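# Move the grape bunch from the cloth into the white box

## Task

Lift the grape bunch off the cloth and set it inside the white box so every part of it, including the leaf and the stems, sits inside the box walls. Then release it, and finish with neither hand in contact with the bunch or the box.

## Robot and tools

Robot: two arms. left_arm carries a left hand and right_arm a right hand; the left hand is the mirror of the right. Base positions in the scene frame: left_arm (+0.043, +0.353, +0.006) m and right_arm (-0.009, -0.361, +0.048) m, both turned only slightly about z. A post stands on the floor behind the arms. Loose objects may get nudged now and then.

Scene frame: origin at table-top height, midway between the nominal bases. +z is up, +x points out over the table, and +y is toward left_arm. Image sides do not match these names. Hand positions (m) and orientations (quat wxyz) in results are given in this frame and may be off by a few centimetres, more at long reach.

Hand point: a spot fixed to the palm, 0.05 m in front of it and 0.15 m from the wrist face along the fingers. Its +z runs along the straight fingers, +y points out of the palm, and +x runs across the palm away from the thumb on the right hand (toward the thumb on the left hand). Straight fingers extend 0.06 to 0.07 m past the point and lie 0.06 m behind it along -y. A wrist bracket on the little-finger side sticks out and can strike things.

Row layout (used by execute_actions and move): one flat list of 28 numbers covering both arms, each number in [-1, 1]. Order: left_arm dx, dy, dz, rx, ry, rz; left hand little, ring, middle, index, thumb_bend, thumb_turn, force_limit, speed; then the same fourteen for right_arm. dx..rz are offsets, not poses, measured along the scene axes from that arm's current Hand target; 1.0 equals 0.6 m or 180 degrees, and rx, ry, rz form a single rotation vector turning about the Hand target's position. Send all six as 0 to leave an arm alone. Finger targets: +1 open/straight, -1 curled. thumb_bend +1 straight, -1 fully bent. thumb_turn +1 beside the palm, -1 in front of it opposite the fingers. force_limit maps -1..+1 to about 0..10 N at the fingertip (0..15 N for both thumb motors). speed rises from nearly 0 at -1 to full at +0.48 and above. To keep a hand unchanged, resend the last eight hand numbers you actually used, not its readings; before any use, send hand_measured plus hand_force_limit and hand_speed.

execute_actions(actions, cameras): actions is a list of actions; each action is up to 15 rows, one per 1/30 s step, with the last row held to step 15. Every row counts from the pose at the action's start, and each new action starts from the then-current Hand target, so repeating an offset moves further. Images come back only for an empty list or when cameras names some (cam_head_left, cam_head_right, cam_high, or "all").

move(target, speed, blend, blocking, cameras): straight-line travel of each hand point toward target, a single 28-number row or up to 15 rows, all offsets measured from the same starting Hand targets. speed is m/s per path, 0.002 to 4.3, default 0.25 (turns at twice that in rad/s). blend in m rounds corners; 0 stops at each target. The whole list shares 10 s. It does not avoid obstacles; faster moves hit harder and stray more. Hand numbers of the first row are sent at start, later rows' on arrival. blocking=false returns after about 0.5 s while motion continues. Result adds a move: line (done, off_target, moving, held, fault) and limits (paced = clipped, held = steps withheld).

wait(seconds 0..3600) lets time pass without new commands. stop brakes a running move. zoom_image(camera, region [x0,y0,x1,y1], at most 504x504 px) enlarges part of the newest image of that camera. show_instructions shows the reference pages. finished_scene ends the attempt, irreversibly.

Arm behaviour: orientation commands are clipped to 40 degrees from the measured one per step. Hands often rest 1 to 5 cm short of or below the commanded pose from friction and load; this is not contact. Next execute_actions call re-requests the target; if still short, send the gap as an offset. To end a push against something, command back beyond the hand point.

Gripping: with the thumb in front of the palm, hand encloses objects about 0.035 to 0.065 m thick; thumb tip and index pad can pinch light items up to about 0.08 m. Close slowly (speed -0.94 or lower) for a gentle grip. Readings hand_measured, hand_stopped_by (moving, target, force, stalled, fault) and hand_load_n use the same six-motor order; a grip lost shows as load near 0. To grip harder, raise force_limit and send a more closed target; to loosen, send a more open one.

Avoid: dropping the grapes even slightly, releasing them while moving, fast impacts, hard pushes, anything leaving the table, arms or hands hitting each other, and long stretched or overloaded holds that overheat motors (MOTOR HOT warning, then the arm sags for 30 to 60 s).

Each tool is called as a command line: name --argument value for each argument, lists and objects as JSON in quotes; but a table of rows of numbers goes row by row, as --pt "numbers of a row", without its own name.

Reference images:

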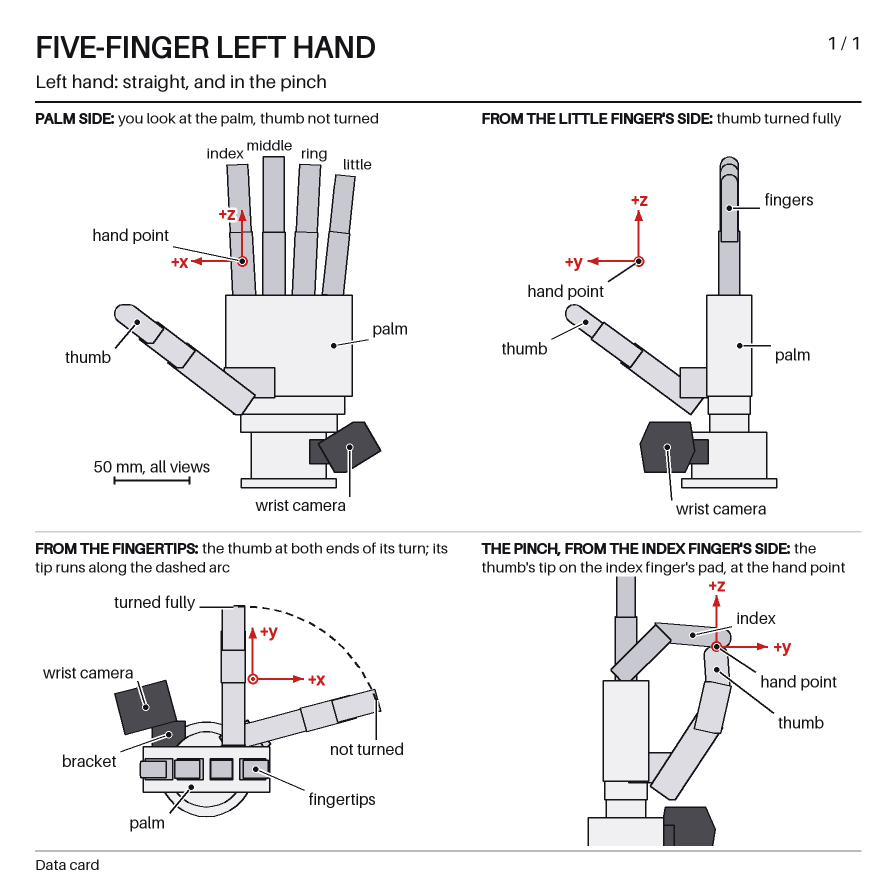

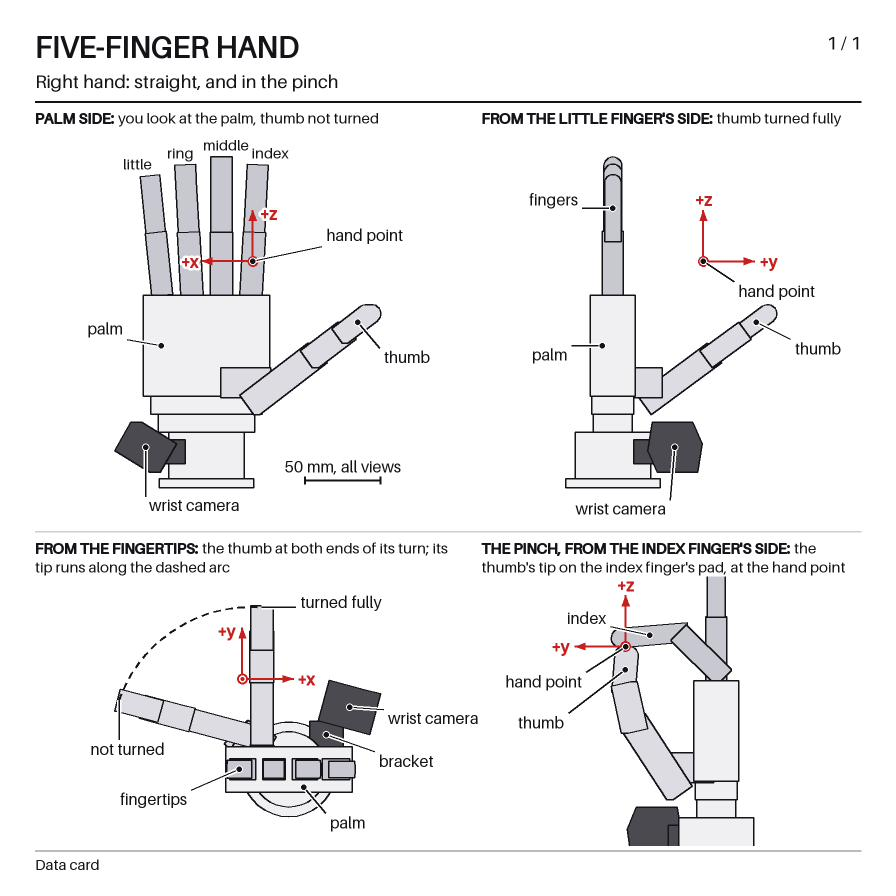

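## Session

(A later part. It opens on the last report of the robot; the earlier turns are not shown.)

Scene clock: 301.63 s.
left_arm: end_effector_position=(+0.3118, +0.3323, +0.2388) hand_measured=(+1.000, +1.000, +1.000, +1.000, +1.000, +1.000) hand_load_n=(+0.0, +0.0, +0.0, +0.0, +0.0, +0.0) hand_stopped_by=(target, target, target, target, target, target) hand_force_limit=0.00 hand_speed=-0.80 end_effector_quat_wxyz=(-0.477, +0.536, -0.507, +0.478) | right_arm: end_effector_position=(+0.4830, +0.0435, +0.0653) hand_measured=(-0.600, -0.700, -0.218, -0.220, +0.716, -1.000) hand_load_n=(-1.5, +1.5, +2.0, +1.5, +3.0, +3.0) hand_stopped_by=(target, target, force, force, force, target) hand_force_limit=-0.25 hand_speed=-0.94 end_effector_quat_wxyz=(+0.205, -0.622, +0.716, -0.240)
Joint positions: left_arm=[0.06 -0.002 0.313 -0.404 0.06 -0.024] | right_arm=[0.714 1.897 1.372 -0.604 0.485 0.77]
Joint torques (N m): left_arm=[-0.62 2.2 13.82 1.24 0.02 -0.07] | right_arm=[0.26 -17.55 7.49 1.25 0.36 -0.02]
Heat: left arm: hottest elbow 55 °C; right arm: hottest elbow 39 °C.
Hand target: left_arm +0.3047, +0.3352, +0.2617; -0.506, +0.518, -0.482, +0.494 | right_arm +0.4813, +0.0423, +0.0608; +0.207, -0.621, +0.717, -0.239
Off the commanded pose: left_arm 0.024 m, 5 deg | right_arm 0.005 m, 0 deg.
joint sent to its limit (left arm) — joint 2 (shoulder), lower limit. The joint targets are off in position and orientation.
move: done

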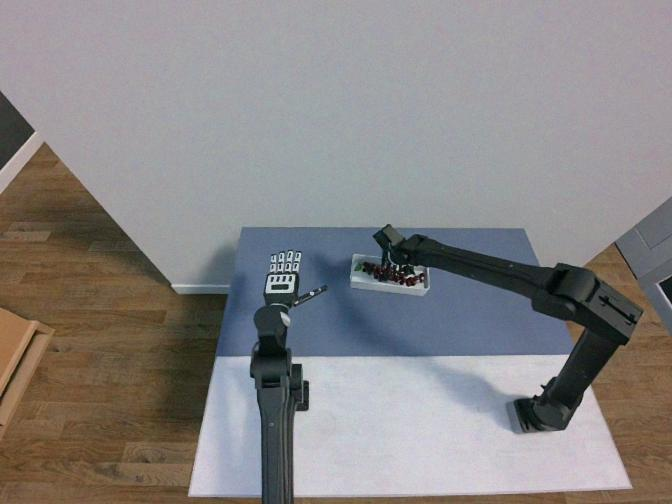

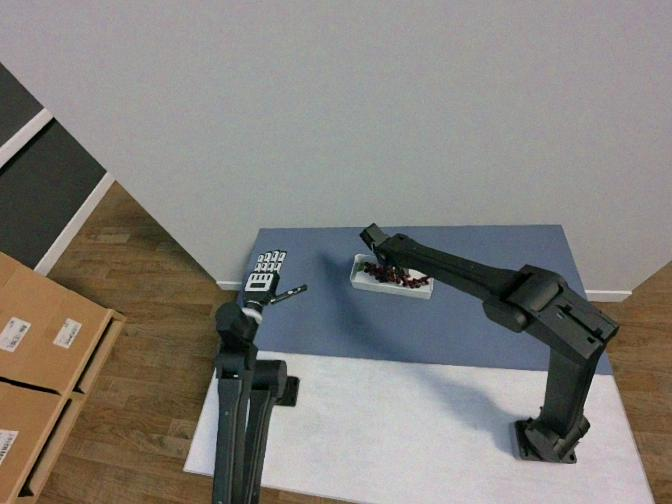

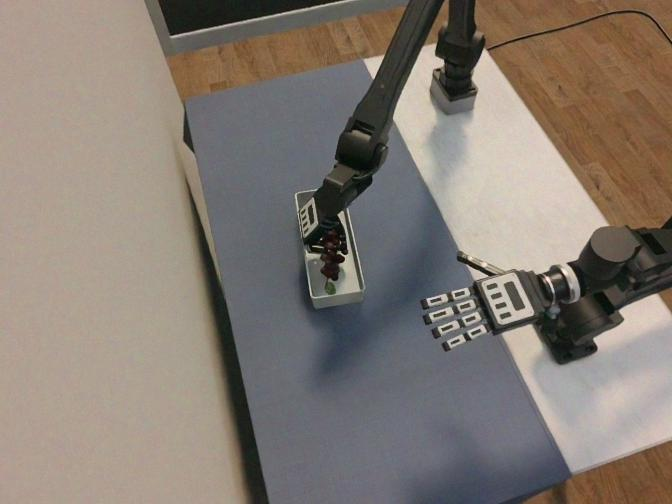

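move --target '[0,0,0,0,0,0,1,1,1,1,1,1,0,-0.8,0,0.003,-0.03,0,0,0,-0.6,-0.7,-0.5,-0.6,0.1,-1,-0.25,-0.94]' --cameras '["all"]' --speed 0.04

zoom_image --camera "cam_head_left" --region '[330, 220, 450, 310]'

zoom_image --camera "cam_head_right" --region '[330, 220, 450, 310]'

zoom_image --camera "cam_high" --region '[280, 180, 400, 310]'

Scene clock: 318.60 s.
left_arm: end_effector_position=(+0.3118, +0.3323, +0.2388) hand_measured=(+1.000, +1.000, +1.000, +1.000, +1.000, +1.000) hand_load_n=(+0.0, +0.0, +0.0, +0.0, +0.0, +0.0) hand_stopped_by=(target, target, target, target, target, target) hand_force_limit=0.00 hand_speed=-0.80 end_effector_quat_wxyz=(-0.477, +0.536, -0.507, +0.478) | right_arm: end_effector_position=(+0.4863, +0.0466, +0.0642) hand_measured=(-0.600, -0.700, -0.218, -0.220, +0.716, -1.000) hand_load_n=(-1.5, +1.5, +2.0, +1.5, +2.5, +3.5) hand_stopped_by=(target, target, force, force, force, target) hand_force_limit=-0.25 hand_speed=-0.94 end_effector_quat_wxyz=(+0.218, -0.618, +0.716, -0.240)
Joint positions: left_arm=[0.06 -0.002 0.313 -0.404 0.06 -0.024] | right_arm=[0.714 1.897 1.36 -0.567 0.485 0.77]
Joint torques (N m): left_arm=[-0.5 3.49 13.85 1.55 0.05 -0.1] | right_arm=[0.32 -15.85 7.43 1.17 0.41 0]
Heat: left arm: hottest elbow 56 °C; right arm: hottest elbow 37 °C.
Hand target: left_arm +0.3047, +0.3352, +0.2617; -0.506, +0.518, -0.482, +0.494 | right_arm +0.4814, +0.0442, +0.0429; +0.207, -0.620, +0.717, -0.239
Off the commanded pose: left_arm 0.024 m, 5 deg | right_arm 0.022 m, 1 deg.
joint sent to its limit (left arm) — joint 2 (shoulder), lower limit. The joint targets are off in position and orientation.
move: off_target (right_arm)

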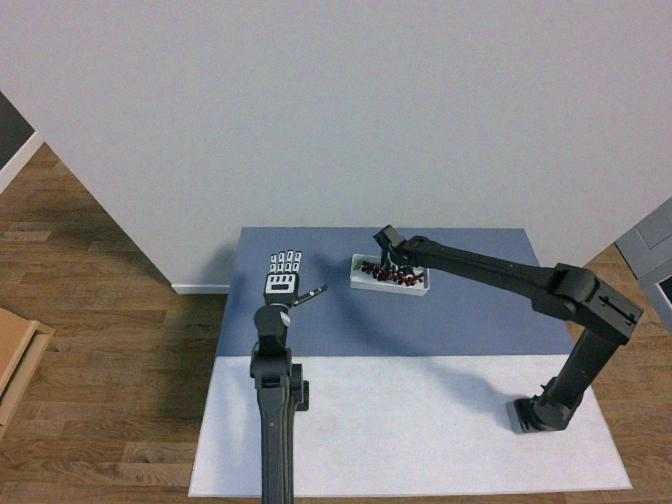

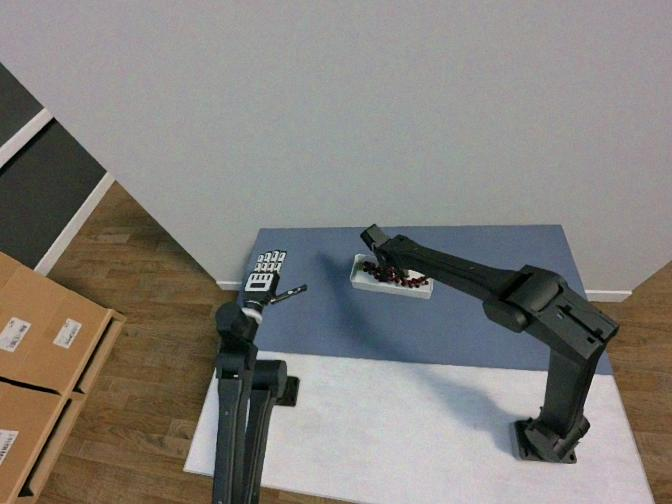

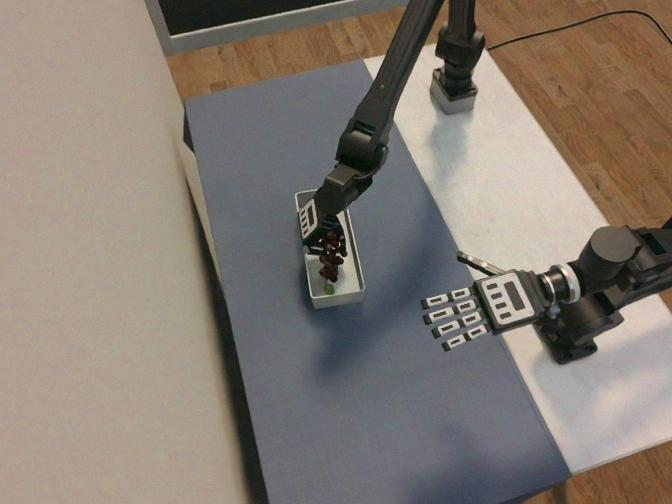

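Scaled by 4.200 from the camera's image (finer frame: 960x720).

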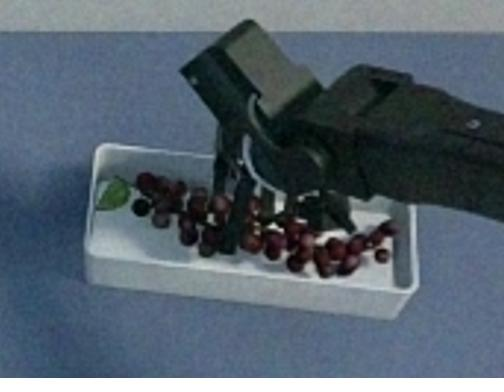

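Scaled by 4.200 from the camera's image (finer frame: 960x720).

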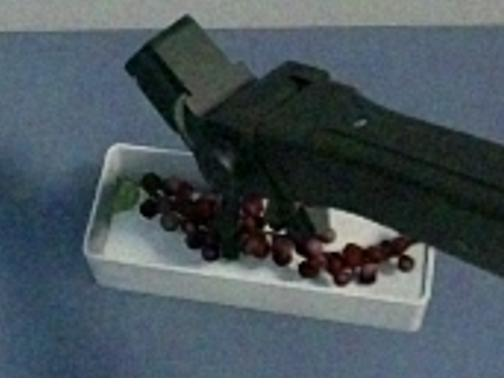

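Scaled by 3.877 from the camera's image (finer frame: 960x720).

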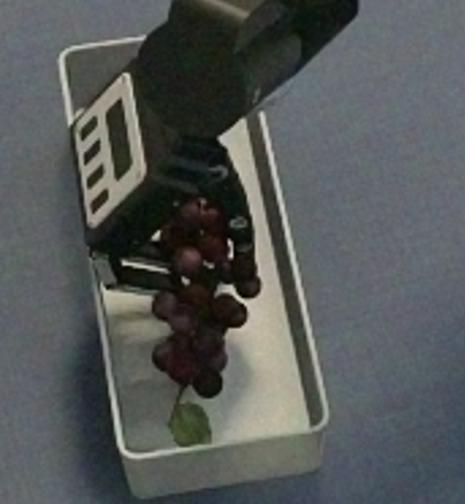

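move --target '[0,0,0,0,0,0,1,1,1,1,1,1,0,-0.8,-0.004,-0.004,-0.015,0,0,0,-0.6,-0.7,-0.5,-0.6,0.1,-1,-0.25,-0.94]' --cameras '["all"]' --speed 0.04

zoom_image --camera "cam_head_left" --region '[340, 230, 440, 310]'

zoom_image --camera "cam_high" --region '[280, 180, 400, 310]'

Scene clock: 328.73 s.
left_arm: end_effector_position=(+0.3118, +0.3323, +0.2388) hand_measured=(+1.000, +1.000, +1.000, +1.000, +1.000, +1.000) hand_load_n=(+0.0, +0.0, +0.0, +0.0, +0.0, -0.5) hand_stopped_by=(target, target, target, target, target, target) hand_force_limit=0.00 hand_speed=-0.80 end_effector_quat_wxyz=(-0.477, +0.536, -0.507, +0.478) | right_arm: end_effector_position=(+0.4849, +0.0453, +0.0587) hand_measured=(-0.600, -0.700, -0.218, -0.220, +0.716, -1.000) hand_load_n=(-1.5, +1.5, +2.0, +1.5, +3.0, +3.5) hand_stopped_by=(target, target, force, force, force, target) hand_force_limit=-0.25 hand_speed=-0.94 end_effector_quat_wxyz=(+0.221, -0.617, +0.716, -0.240)
Joint positions: left_arm=[0.06 -0.002 0.313 -0.404 0.06 -0.024] | right_arm=[0.714 1.897 1.341 -0.54 0.485 0.77]
Joint torques (N m): left_arm=[-0.09 2.9 13.83 1.44 0.03 -0.1] | right_arm=[0.62 -15.03 7.24 1.35 0.42 0]
Heat: left arm: hottest elbow 56 °C; right arm: hottest shoulder 36 °C.
Hand target: left_arm +0.3047, +0.3352, +0.2617; -0.506, +0.518, -0.482, +0.494 | right_arm +0.4789, +0.0417, +0.0339; +0.207, -0.620, +0.717, -0.239
Off the commanded pose: left_arm 0.024 m, 5 deg | right_arm 0.026 m, 2 deg.
joint sent to its limit (left arm) — joint 2 (shoulder), lower limit. The joint targets are off in position and orientation.
move: off_target (right_arm)

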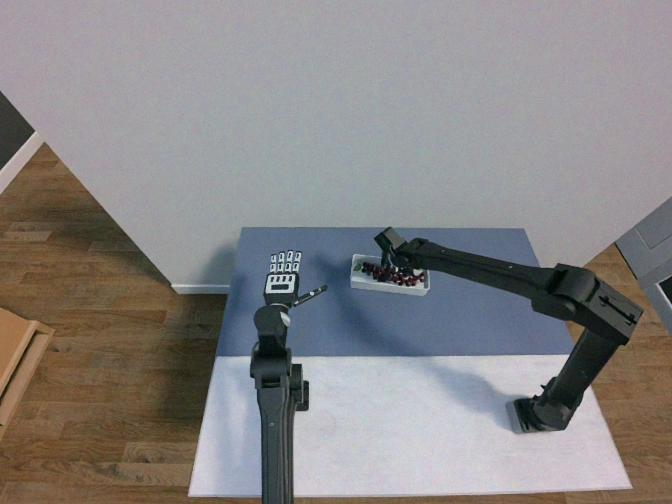

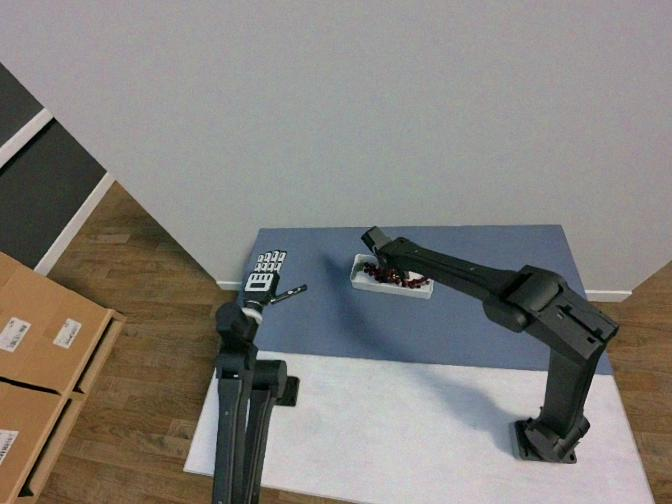

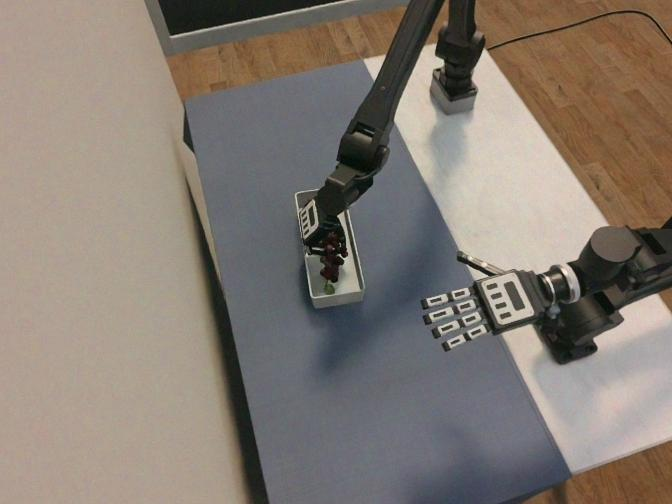

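Scaled by 5.040 from the camera's image (finer frame: 960x720).

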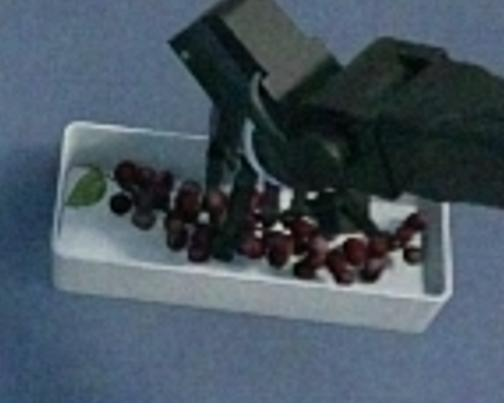

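Scaled by 3.877 from the camera's image (finer frame: 960x720).

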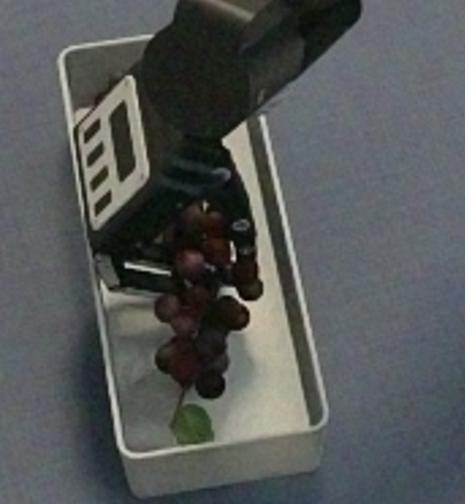

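move --target '[0,0,0,0,0,0,1,1,1,1,1,1,0,-0.8,0,0,-0.018,0,0,0,-0.6,-0.7,-0.5,-0.6,0.1,-1,-0.25,-0.94]' --cameras '["all"]' --speed 0.04

zoom_image --camera "cam_head_left" --region '[340, 230, 440, 310]'

zoom_image --camera "cam_high" --region '[280, 180, 400, 310]'

Scene clock: 337.97 s.
left_arm: end_effector_position=(+0.3118, +0.3323, +0.2388) hand_measured=(+1.000, +1.000, +1.000, +1.000, +1.000, +1.000) hand_load_n=(+0.0, +0.0, +0.0, +0.0, +0.0, -0.5) hand_stopped_by=(target, target, target, target, target, target) hand_force_limit=0.00 hand_speed=-0.80 end_effector_quat_wxyz=(-0.477, +0.536, -0.507, +0.478) | right_arm: end_effector_position=(+0.4854, +0.0457, +0.0483) hand_measured=(-0.600, -0.700, -0.218, -0.220, +0.716, -1.000) hand_load_n=(-1.5, +1.5, +2.0, +1.5, +3.0, +3.5) hand_stopped_by=(target, target, force, force, force, target) hand_force_limit=-0.25 hand_speed=-0.94 end_effector_quat_wxyz=(+0.222, -0.617, +0.716, -0.240)
Joint positions: left_arm=[0.06 -0.002 0.313 -0.404 0.06 -0.024] | right_arm=[0.714 1.913 1.333 -0.515 0.485 0.77]
Joint torques (N m): left_arm=[-0.32 2.96 13.78 1.47 0.02 -0.07] | right_arm=[0.38 -15.09 7.04 1.22 0.41 0]
Heat: left arm: hottest elbow 56 °C; right arm: hottest shoulder 36 °C.
Hand target: left_arm +0.3047, +0.3352, +0.2617; -0.506, +0.518, -0.482, +0.494 | right_arm +0.4790, +0.0418, +0.0232; +0.207, -0.620, +0.717, -0.239
Off the commanded pose: left_arm 0.024 m, 5 deg | right_arm 0.026 m, 2 deg.
joint sent to its limit (left arm) — joint 2 (shoulder), lower limit. The joint targets are off in position and orientation.
move: off_target (right_arm)

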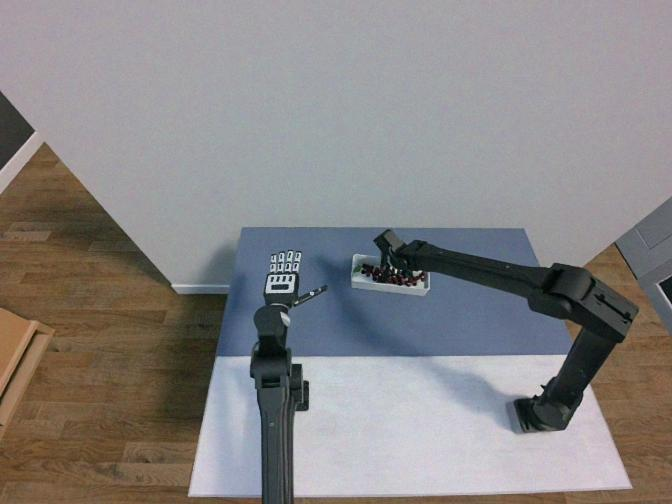

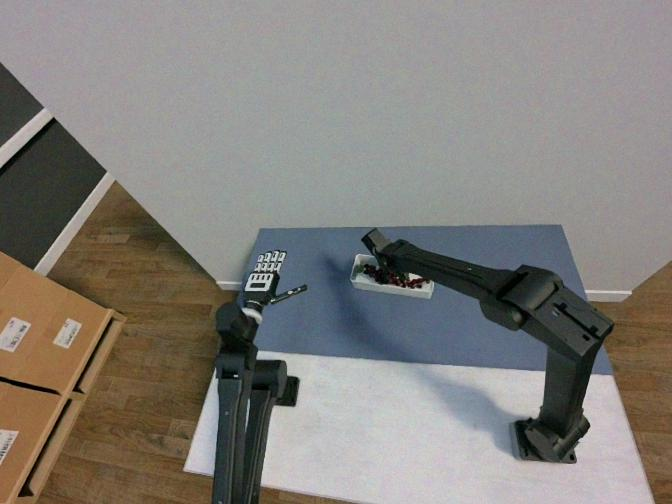

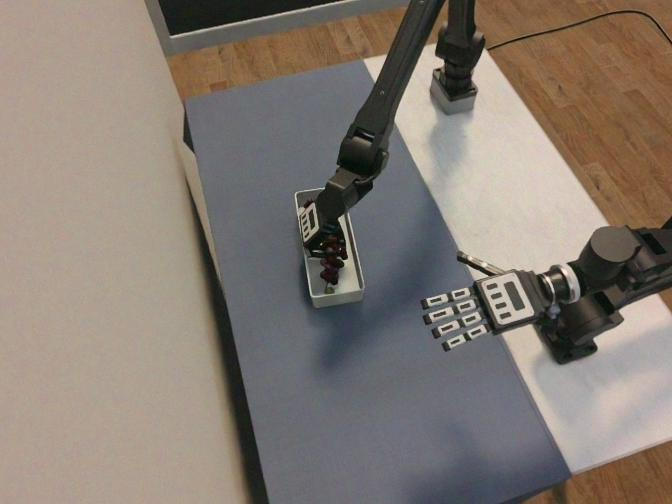

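Scaled by 5.040 from the camera's image (finer frame: 960x720).

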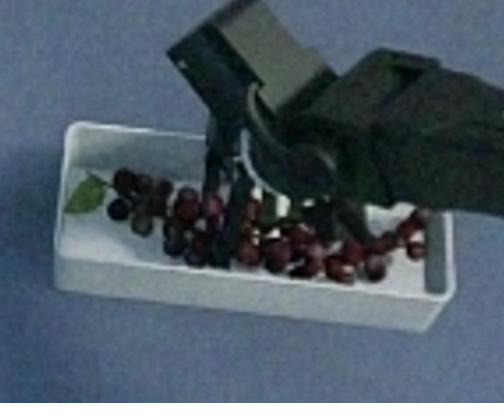

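Scaled by 3.877 from the camera's image (finer frame: 960x720).

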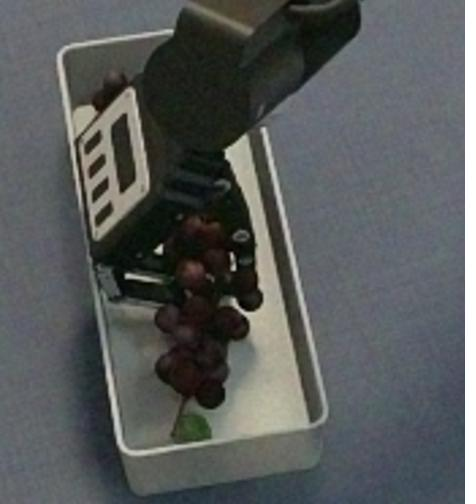

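move --target '[0,0,0,0,0,0,1,1,1,1,1,1,0,-0.8,0,0.004,-0.01,0,0,0,-0.6,-0.7,-0.5,-0.6,0.1,-1,-0.25,-0.94]' --cameras '["all"]' --speed 0.04

zoom_image --camera "cam_head_left" --region '[340, 230, 440, 310]'

zoom_image --camera "cam_high" --region '[280, 180, 400, 310]'

Scene clock: 350.67 s.
left_arm: end_effector_position=(+0.3118, +0.3323, +0.2388) hand_measured=(+1.000, +1.000, +1.000, +1.000, +1.000, +1.000) hand_load_n=(+0.0, +0.0, +0.0, +0.0, +0.0, +0.0) hand_stopped_by=(target, target, target, target, target, target) hand_force_limit=0.00 hand_speed=-0.80 end_effector_quat_wxyz=(-0.477, +0.536, -0.507, +0.478) | right_arm: end_effector_position=(+0.4862, +0.0465, +0.0468) hand_measured=(-0.600, -0.700, -0.218, -0.220, +0.716, -1.000) hand_load_n=(-2.0, +1.5, +2.0, +1.0, +3.0, +3.5) hand_stopped_by=(target, target, force, force, force, target) hand_force_limit=-0.25 hand_speed=-0.94 end_effector_quat_wxyz=(+0.223, -0.616, +0.716, -0.240)
Joint positions: left_arm=[0.06 -0.002 0.313 -0.404 0.06 -0.024] | right_arm=[0.714 1.916 1.333 -0.509 0.485 0.77]
Joint torques (N m): left_arm=[-0.03 2.37 13.76 1.43 0.06 -0.13] | right_arm=[0.91 -14.51 7.19 1.33 0.45 0.02]
Heat: left arm: hottest elbow 57 °C; right arm: hottest shoulder 36 °C.
Hand target: left_arm +0.3047, +0.3352, +0.2617; -0.506, +0.518, -0.482, +0.494 | right_arm +0.4789, +0.0441, +0.0171; +0.207, -0.621, +0.717, -0.239
Off the commanded pose: left_arm 0.024 m, 5 deg | right_arm 0.031 m, 2 deg.
joint sent to its limit (left arm) — joint 2 (shoulder), lower limit. The joint targets are off in position and orientation.
move: off_target (right_arm)

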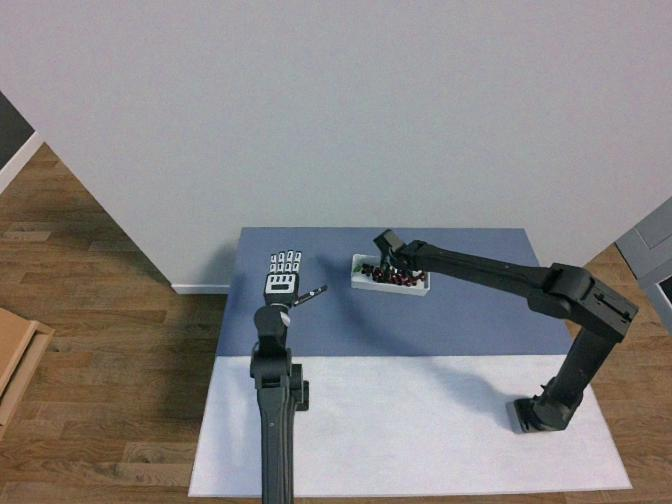

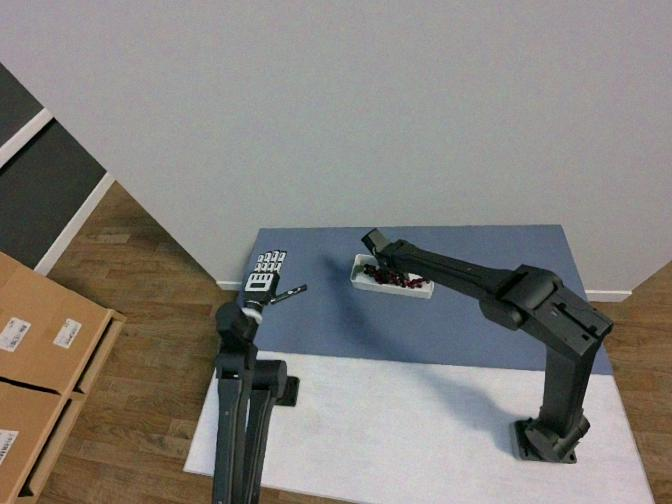

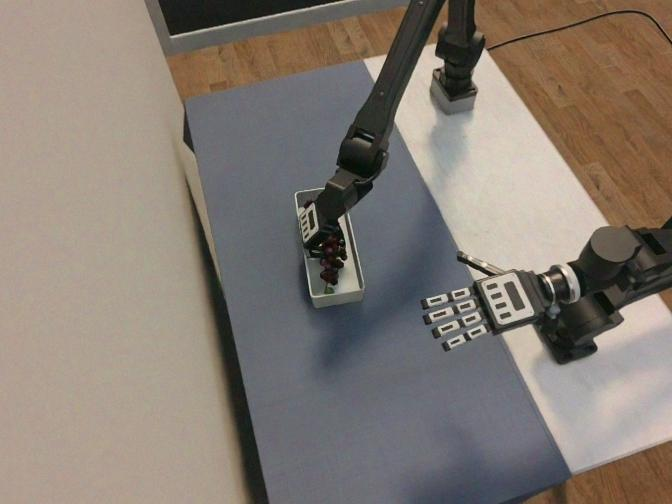

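Scaled by 5.040 from the camera's image (finer frame: 960x720).

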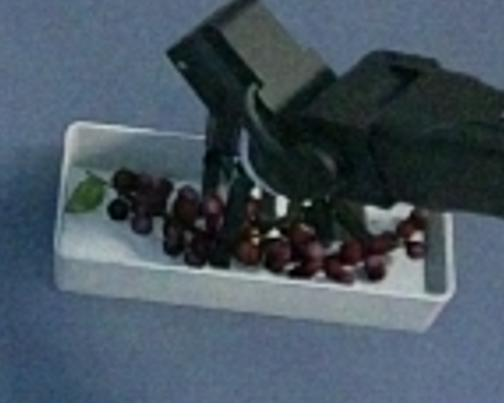

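Scaled by 3.877 from the camera's image (finer frame: 960x720).

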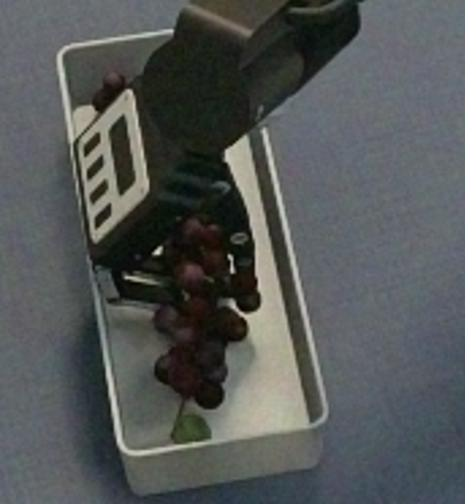

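move --target '[0,0,0,0,0,0,1,1,1,1,1,1,0,-0.8,0.006,0,0.02,0,0,0,-0.6,-0.7,-0.5,-0.6,0.1,-1,-0.25,-0.94]' --speed 0.04

move --target '[0,0,0,0,0,0,1,1,1,1,1,1,0,-0.8,0,0,0,0,0,0,-0.6,-0.7,-0.5,-0.6,0.95,-1,-0.25,-0.9]' --cameras '["all"]'

zoom_image --camera "cam_head_left" --region '[340, 230, 440, 310]'

zoom_image --camera "cam_high" --region '[280, 180, 400, 310]'

Scene clock: 364.07 s.
left_arm: end_effector_position=(+0.3118, +0.3323, +0.2388) hand_measured=(+1.000, +1.000, +1.000, +1.000, +1.000, +1.000) hand_load_n=(+0.0, +0.0, +0.0, +0.0, +0.0, +0.0) hand_stopped_by=(target, target, target, target, target, target) hand_force_limit=0.00 hand_speed=-0.80 end_effector_quat_wxyz=(-0.477, +0.536, -0.507, +0.478) | right_arm: end_effector_position=(+0.4862, +0.0465, +0.0468) hand_measured=(-0.600, -0.700, -0.218, -0.220, +0.716, -1.000) hand_load_n=(-2.0, +1.5, +2.0, +1.5, +3.0, +3.5) hand_stopped_by=(target, target, force, force, force, target) hand_force_limit=-0.25 hand_speed=-0.94 end_effector_quat_wxyz=(+0.223, -0.616, +0.716, -0.240)
Joint positions: left_arm=[0.06 -0.002 0.313 -0.404 0.06 -0.024] | right_arm=[0.714 1.916 1.333 -0.509 0.485 0.77]
Joint torques (N m): left_arm=[-0.21 3.14 13.61 1.48 0.02 -0.06] | right_arm=[0.44 -15.38 8.58 0.42 0.37 -0.01]
Heat: left arm: hottest elbow 57 °C; right arm: hottest shoulder 36 °C.
Hand target: left_arm +0.3047, +0.3352, +0.2617; -0.506, +0.518, -0.482, +0.494 | right_arm +0.4825, +0.0441, +0.0291; +0.207, -0.621, +0.717, -0.239
Off the commanded pose: left_arm 0.024 m, 5 deg | right_arm 0.018 m, 2 deg.
joint sent to its limit (left arm) — joint 2 (shoulder), lower limit. The joint targets are off in position and orientation.
move: off_target (right_arm)

Scene clock: 365.97 s.
left_arm: end_effector_position=(+0.3118, +0.3323, +0.2388) hand_measured=(+1.000, +1.000, +1.000, +1.000, +1.000, +1.000) hand_load_n=(+0.0, +0.0, +0.0, +0.0, +0.0, +0.0) hand_stopped_by=(target, target, target, target, target, target) hand_force_limit=0.00 hand_speed=-0.80 end_effector_quat_wxyz=(-0.477, +0.536, -0.507, +0.478) | right_arm: end_effector_position=(+0.4862, +0.0465, +0.0468) hand_measured=(-0.600, -0.700, -0.218, -0.220, +0.950, -1.000) hand_load_n=(+0.0, +0.0, +0.0, +0.0, +0.0, +0.0) hand_stopped_by=(target, target, force, force, target, target) hand_force_limit=-0.25 hand_speed=-0.90 end_effector_quat_wxyz=(+0.223, -0.616, +0.716, -0.240)
Joint positions: left_arm=[0.06 -0.002 0.313 -0.404 0.06 -0.024] | right_arm=[0.714 1.916 1.333 -0.509 0.485 0.77]
Joint torques (N m): left_arm=[-0.15 1.96 13.52 1.48 -0.02 -0.05] | right_arm=[0.09 -15.68 8.64 0.46 0.4 -0.03]
Heat: left arm: hottest elbow 57 °C; right arm: hottest shoulder 36 °C.
Hand target: left_arm +0.3047, +0.3352, +0.2617; -0.506, +0.518, -0.482, +0.494 | right_arm +0.4825, +0.0441, +0.0291; +0.207, -0.621, +0.717, -0.239
Off the commanded pose: left_arm 0.024 m, 5 deg | right_arm 0.018 m, 2 deg.
joint sent to its limit (left arm) — joint 2 (shoulder), lower limit. The joint targets are off in position and orientation.
move: done

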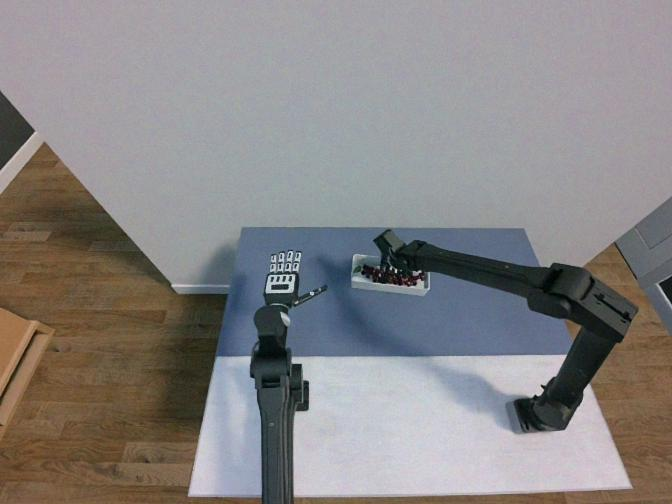

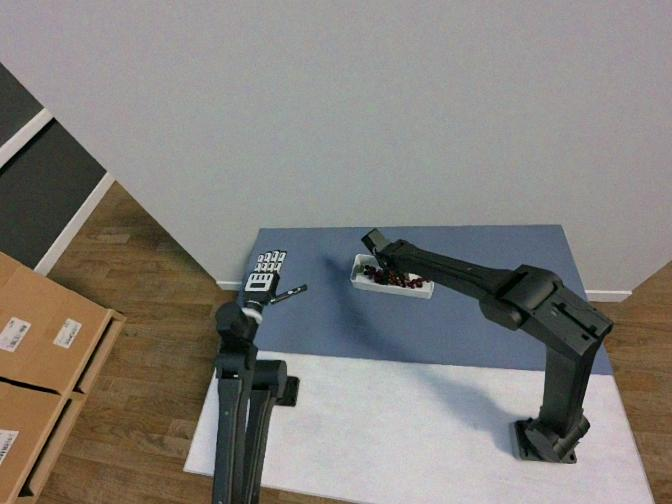

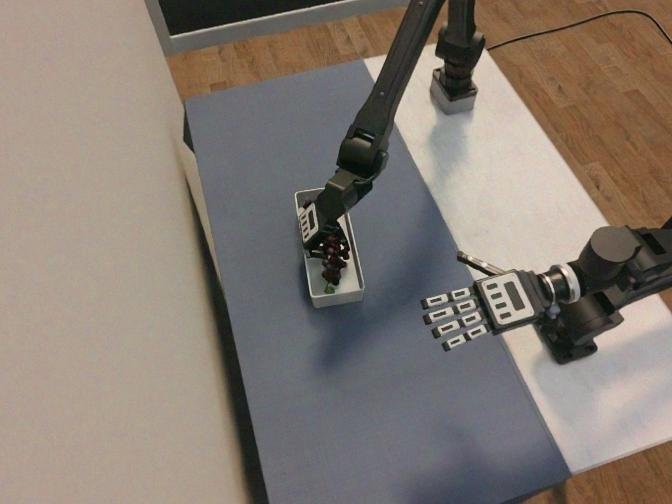

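Scaled by 5.040 from the camera's image (finer frame: 960x720).

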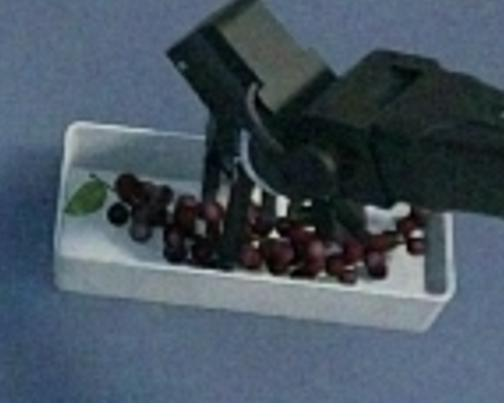

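Scaled by 3.877 from the camera's image (finer frame: 960x720).

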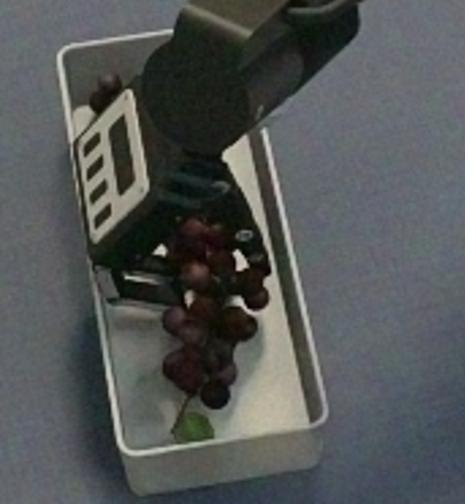

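move --target '[0,0,0,0,0,0,1,1,1,1,1,1,0,-0.8,0,0,0,0,0,0,0.05,0.05,0.05,0.05,0.95,-1,-0.25,-0.85]' --cameras '["all"]'

zoom_image --camera "cam_head_left" --region '[340, 230, 440, 310]'

zoom_image --camera "cam_high" --region '[280, 180, 400, 310]'

Scene clock: 374.47 s.
left_arm: end_effector_position=(+0.3118, +0.3323, +0.2388) hand_measured=(+1.000, +1.000, +1.000, +1.000, +1.000, +1.000) hand_load_n=(+0.0, +0.0, +0.0, +0.0, +0.0, +0.0) hand_stopped_by=(target, target, target, target, target, target) hand_force_limit=0.00 hand_speed=-0.80 end_effector_quat_wxyz=(-0.477, +0.536, -0.507, +0.478) | right_arm: end_effector_position=(+0.4860, +0.0463, +0.0493) hand_measured=(+0.050, +0.050, +0.050, +0.050, +0.950, -1.000) hand_load_n=(+0.0, +0.0, +0.0, +0.0, +0.0, +0.0) hand_stopped_by=(target, target, target, target, target, target) hand_force_limit=-0.25 hand_speed=-0.85 end_effector_quat_wxyz=(+0.224, -0.618, +0.714, -0.241)
Joint positions: left_arm=[0.06 -0.002 0.313 -0.404 0.06 -0.024] | right_arm=[0.715 1.911 1.333 -0.512 0.487 0.765]
Joint torques (N m): left_arm=[-0.91 3.25 13.71 1.32 0.01 -0.07] | right_arm=[0.67 -14.92 8.68 0.49 0.34 0.02]
Heat: left arm: hottest elbow 57 °C; right arm: hottest shoulder 36 °C.
Hand target: left_arm +0.3047, +0.3352, +0.2617; -0.506, +0.518, -0.482, +0.494 | right_arm +0.4825, +0.0441, +0.0290; +0.207, -0.621, +0.717, -0.239
Off the commanded pose: left_arm 0.024 m, 5 deg | right_arm 0.021 m, 2 deg.
joint sent to its limit (left arm) — joint 2 (shoulder), lower limit. The joint targets are off in position and orientation.
move: done

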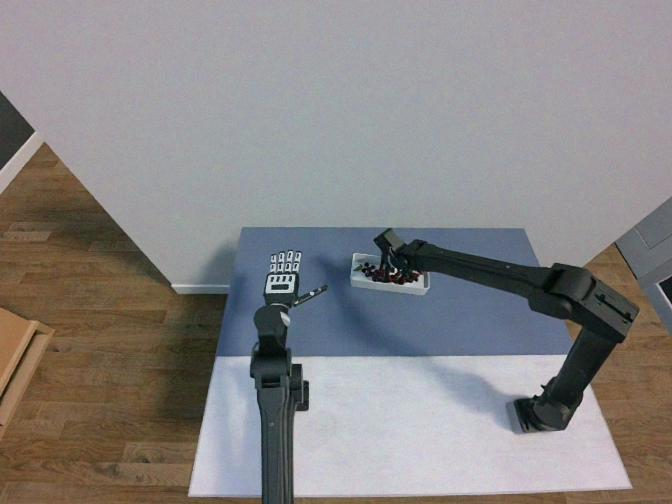

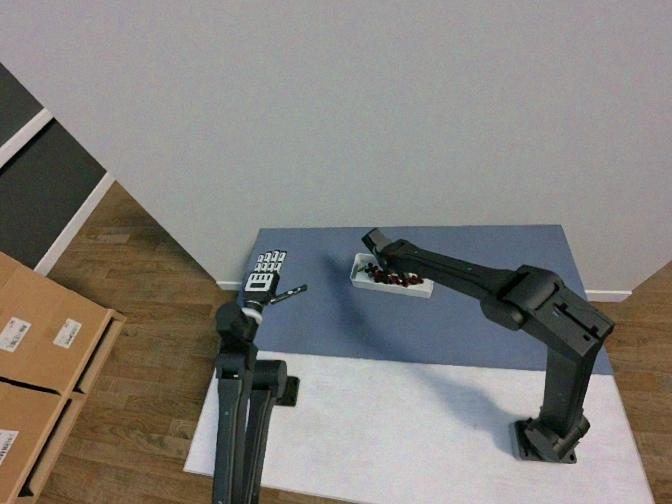

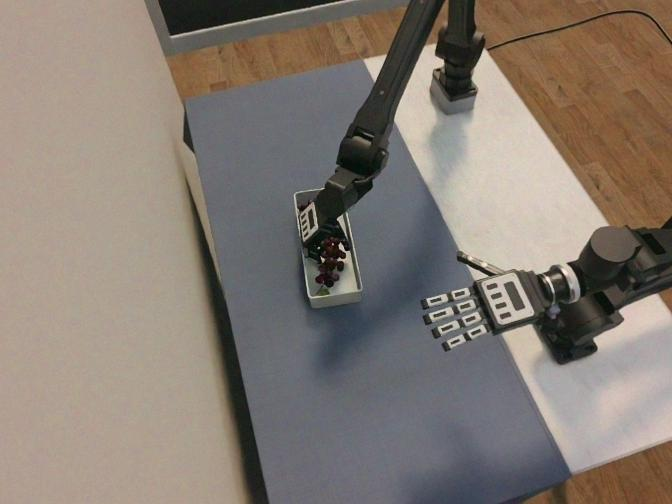

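Scaled by 5.040 from the camera's image (finer frame: 960x720).

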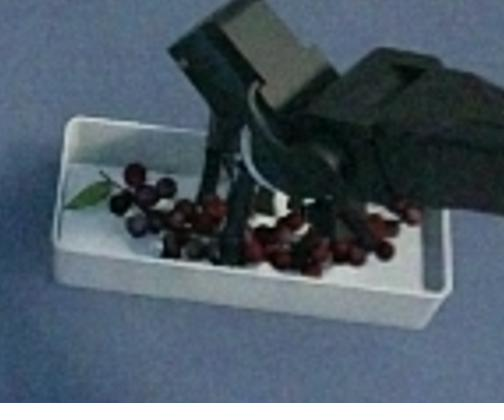

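Scaled by 3.877 from the camera's image (finer frame: 960x720).

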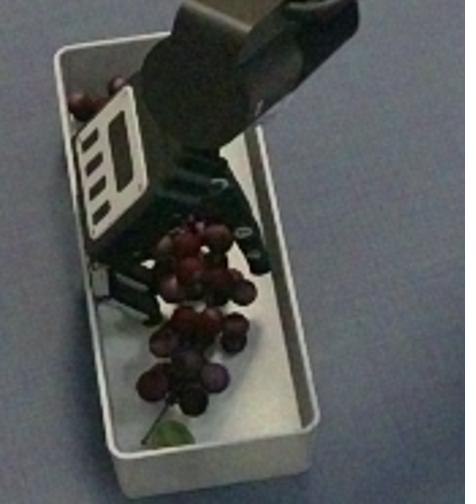

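move --target '[0,0,0,0,0,0,1,1,1,1,1,1,0,-0.8,0.016,0.012,0.06,0,0,0,0.05,0.05,0.05,0.05,0.95,-1,-0.25,-0.85]' --cameras '["all"]' --speed 0.04

zoom_image --camera "cam_head_left" --region '[340, 230, 440, 310]'

zoom_image --camera "cam_high" --region '[280, 180, 400, 310]'

Scene clock: 388.37 s.
left_arm: end_effector_position=(+0.3118, +0.3323, +0.2388) hand_measured=(+1.000, +1.000, +1.000, +1.000, +1.000, +1.000) hand_load_n=(+0.0, +0.0, +0.0, +0.0, +0.0, +0.0) hand_stopped_by=(target, target, target, target, target, target) hand_force_limit=0.00 hand_speed=-0.80 end_effector_quat_wxyz=(-0.477, +0.536, -0.507, +0.478) | right_arm: end_effector_position=(+0.4787, +0.0395, +0.0521) hand_measured=(+0.050, +0.050, +0.050, +0.050, +0.950, -1.000) hand_load_n=(+0.0, +0.0, +0.0, +0.0, +0.0, +0.0) hand_stopped_by=(target, target, target, target, target, target) hand_force_limit=-0.25 hand_speed=-0.85 end_effector_quat_wxyz=(+0.195, -0.627, +0.714, -0.242)
Joint positions: left_arm=[0.06 -0.002 0.313 -0.404 0.06 -0.024] | right_arm=[0.715 1.911 1.361 -0.599 0.487 0.765]
Joint torques (N m): left_arm=[-0.44 2.2 13.85 1.42 0.04 -0.11] | right_arm=[0.32 -17.08 11.95 0.24 0.27 0.02]
Heat: left arm: hottest elbow 58 °C; right arm: hottest shoulder 36 °C.
Hand target: left_arm +0.3047, +0.3352, +0.2617; -0.506, +0.518, -0.482, +0.494 | right_arm +0.4921, +0.0513, +0.0649; +0.207, -0.621, +0.717, -0.239
Off the commanded pose: left_arm 0.024 m, 5 deg | right_arm 0.022 m, 2 deg.
joint sent to its limit (left arm) — joint 2 (shoulder), lower limit. The joint targets are off in position and orientation.
move: off_target (right_arm)

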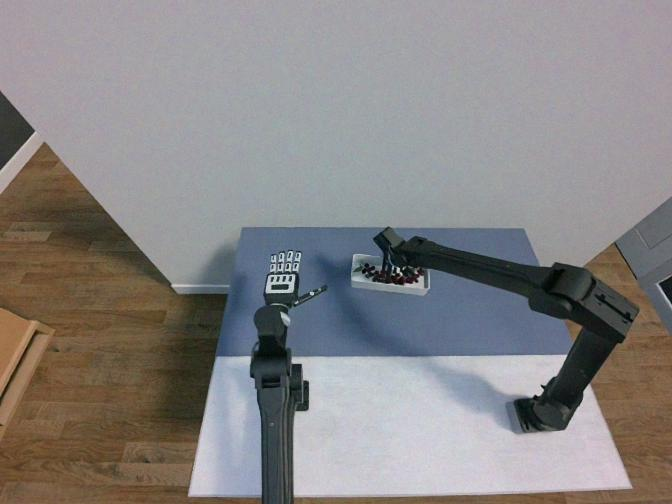

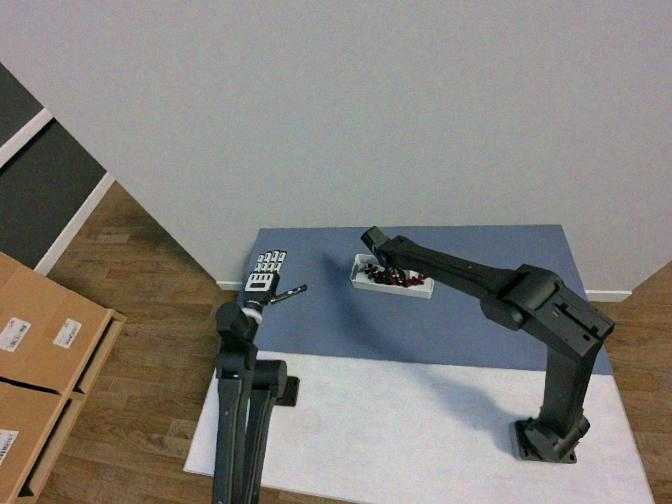

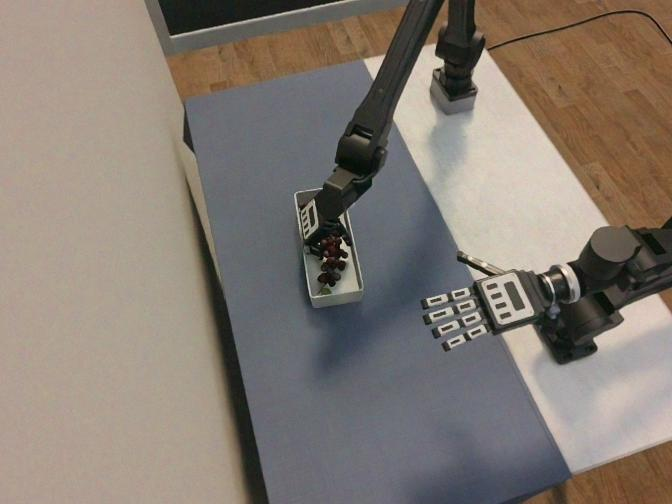

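Scaled by 5.040 from the camera's image (finer frame: 960x720).

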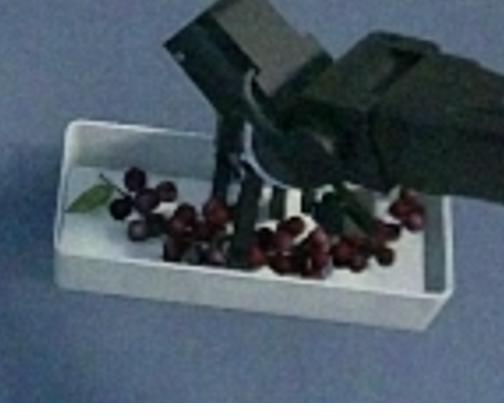

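Scaled by 3.877 from the camera's image (finer frame: 960x720).

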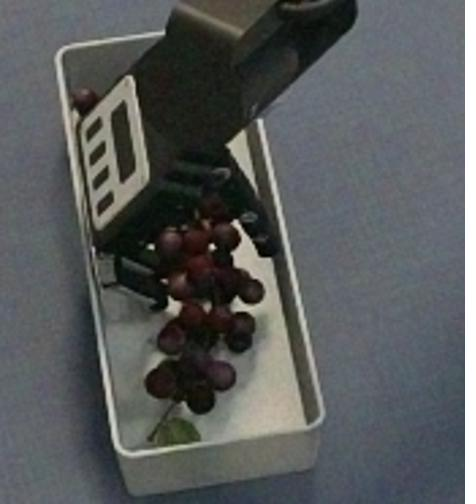

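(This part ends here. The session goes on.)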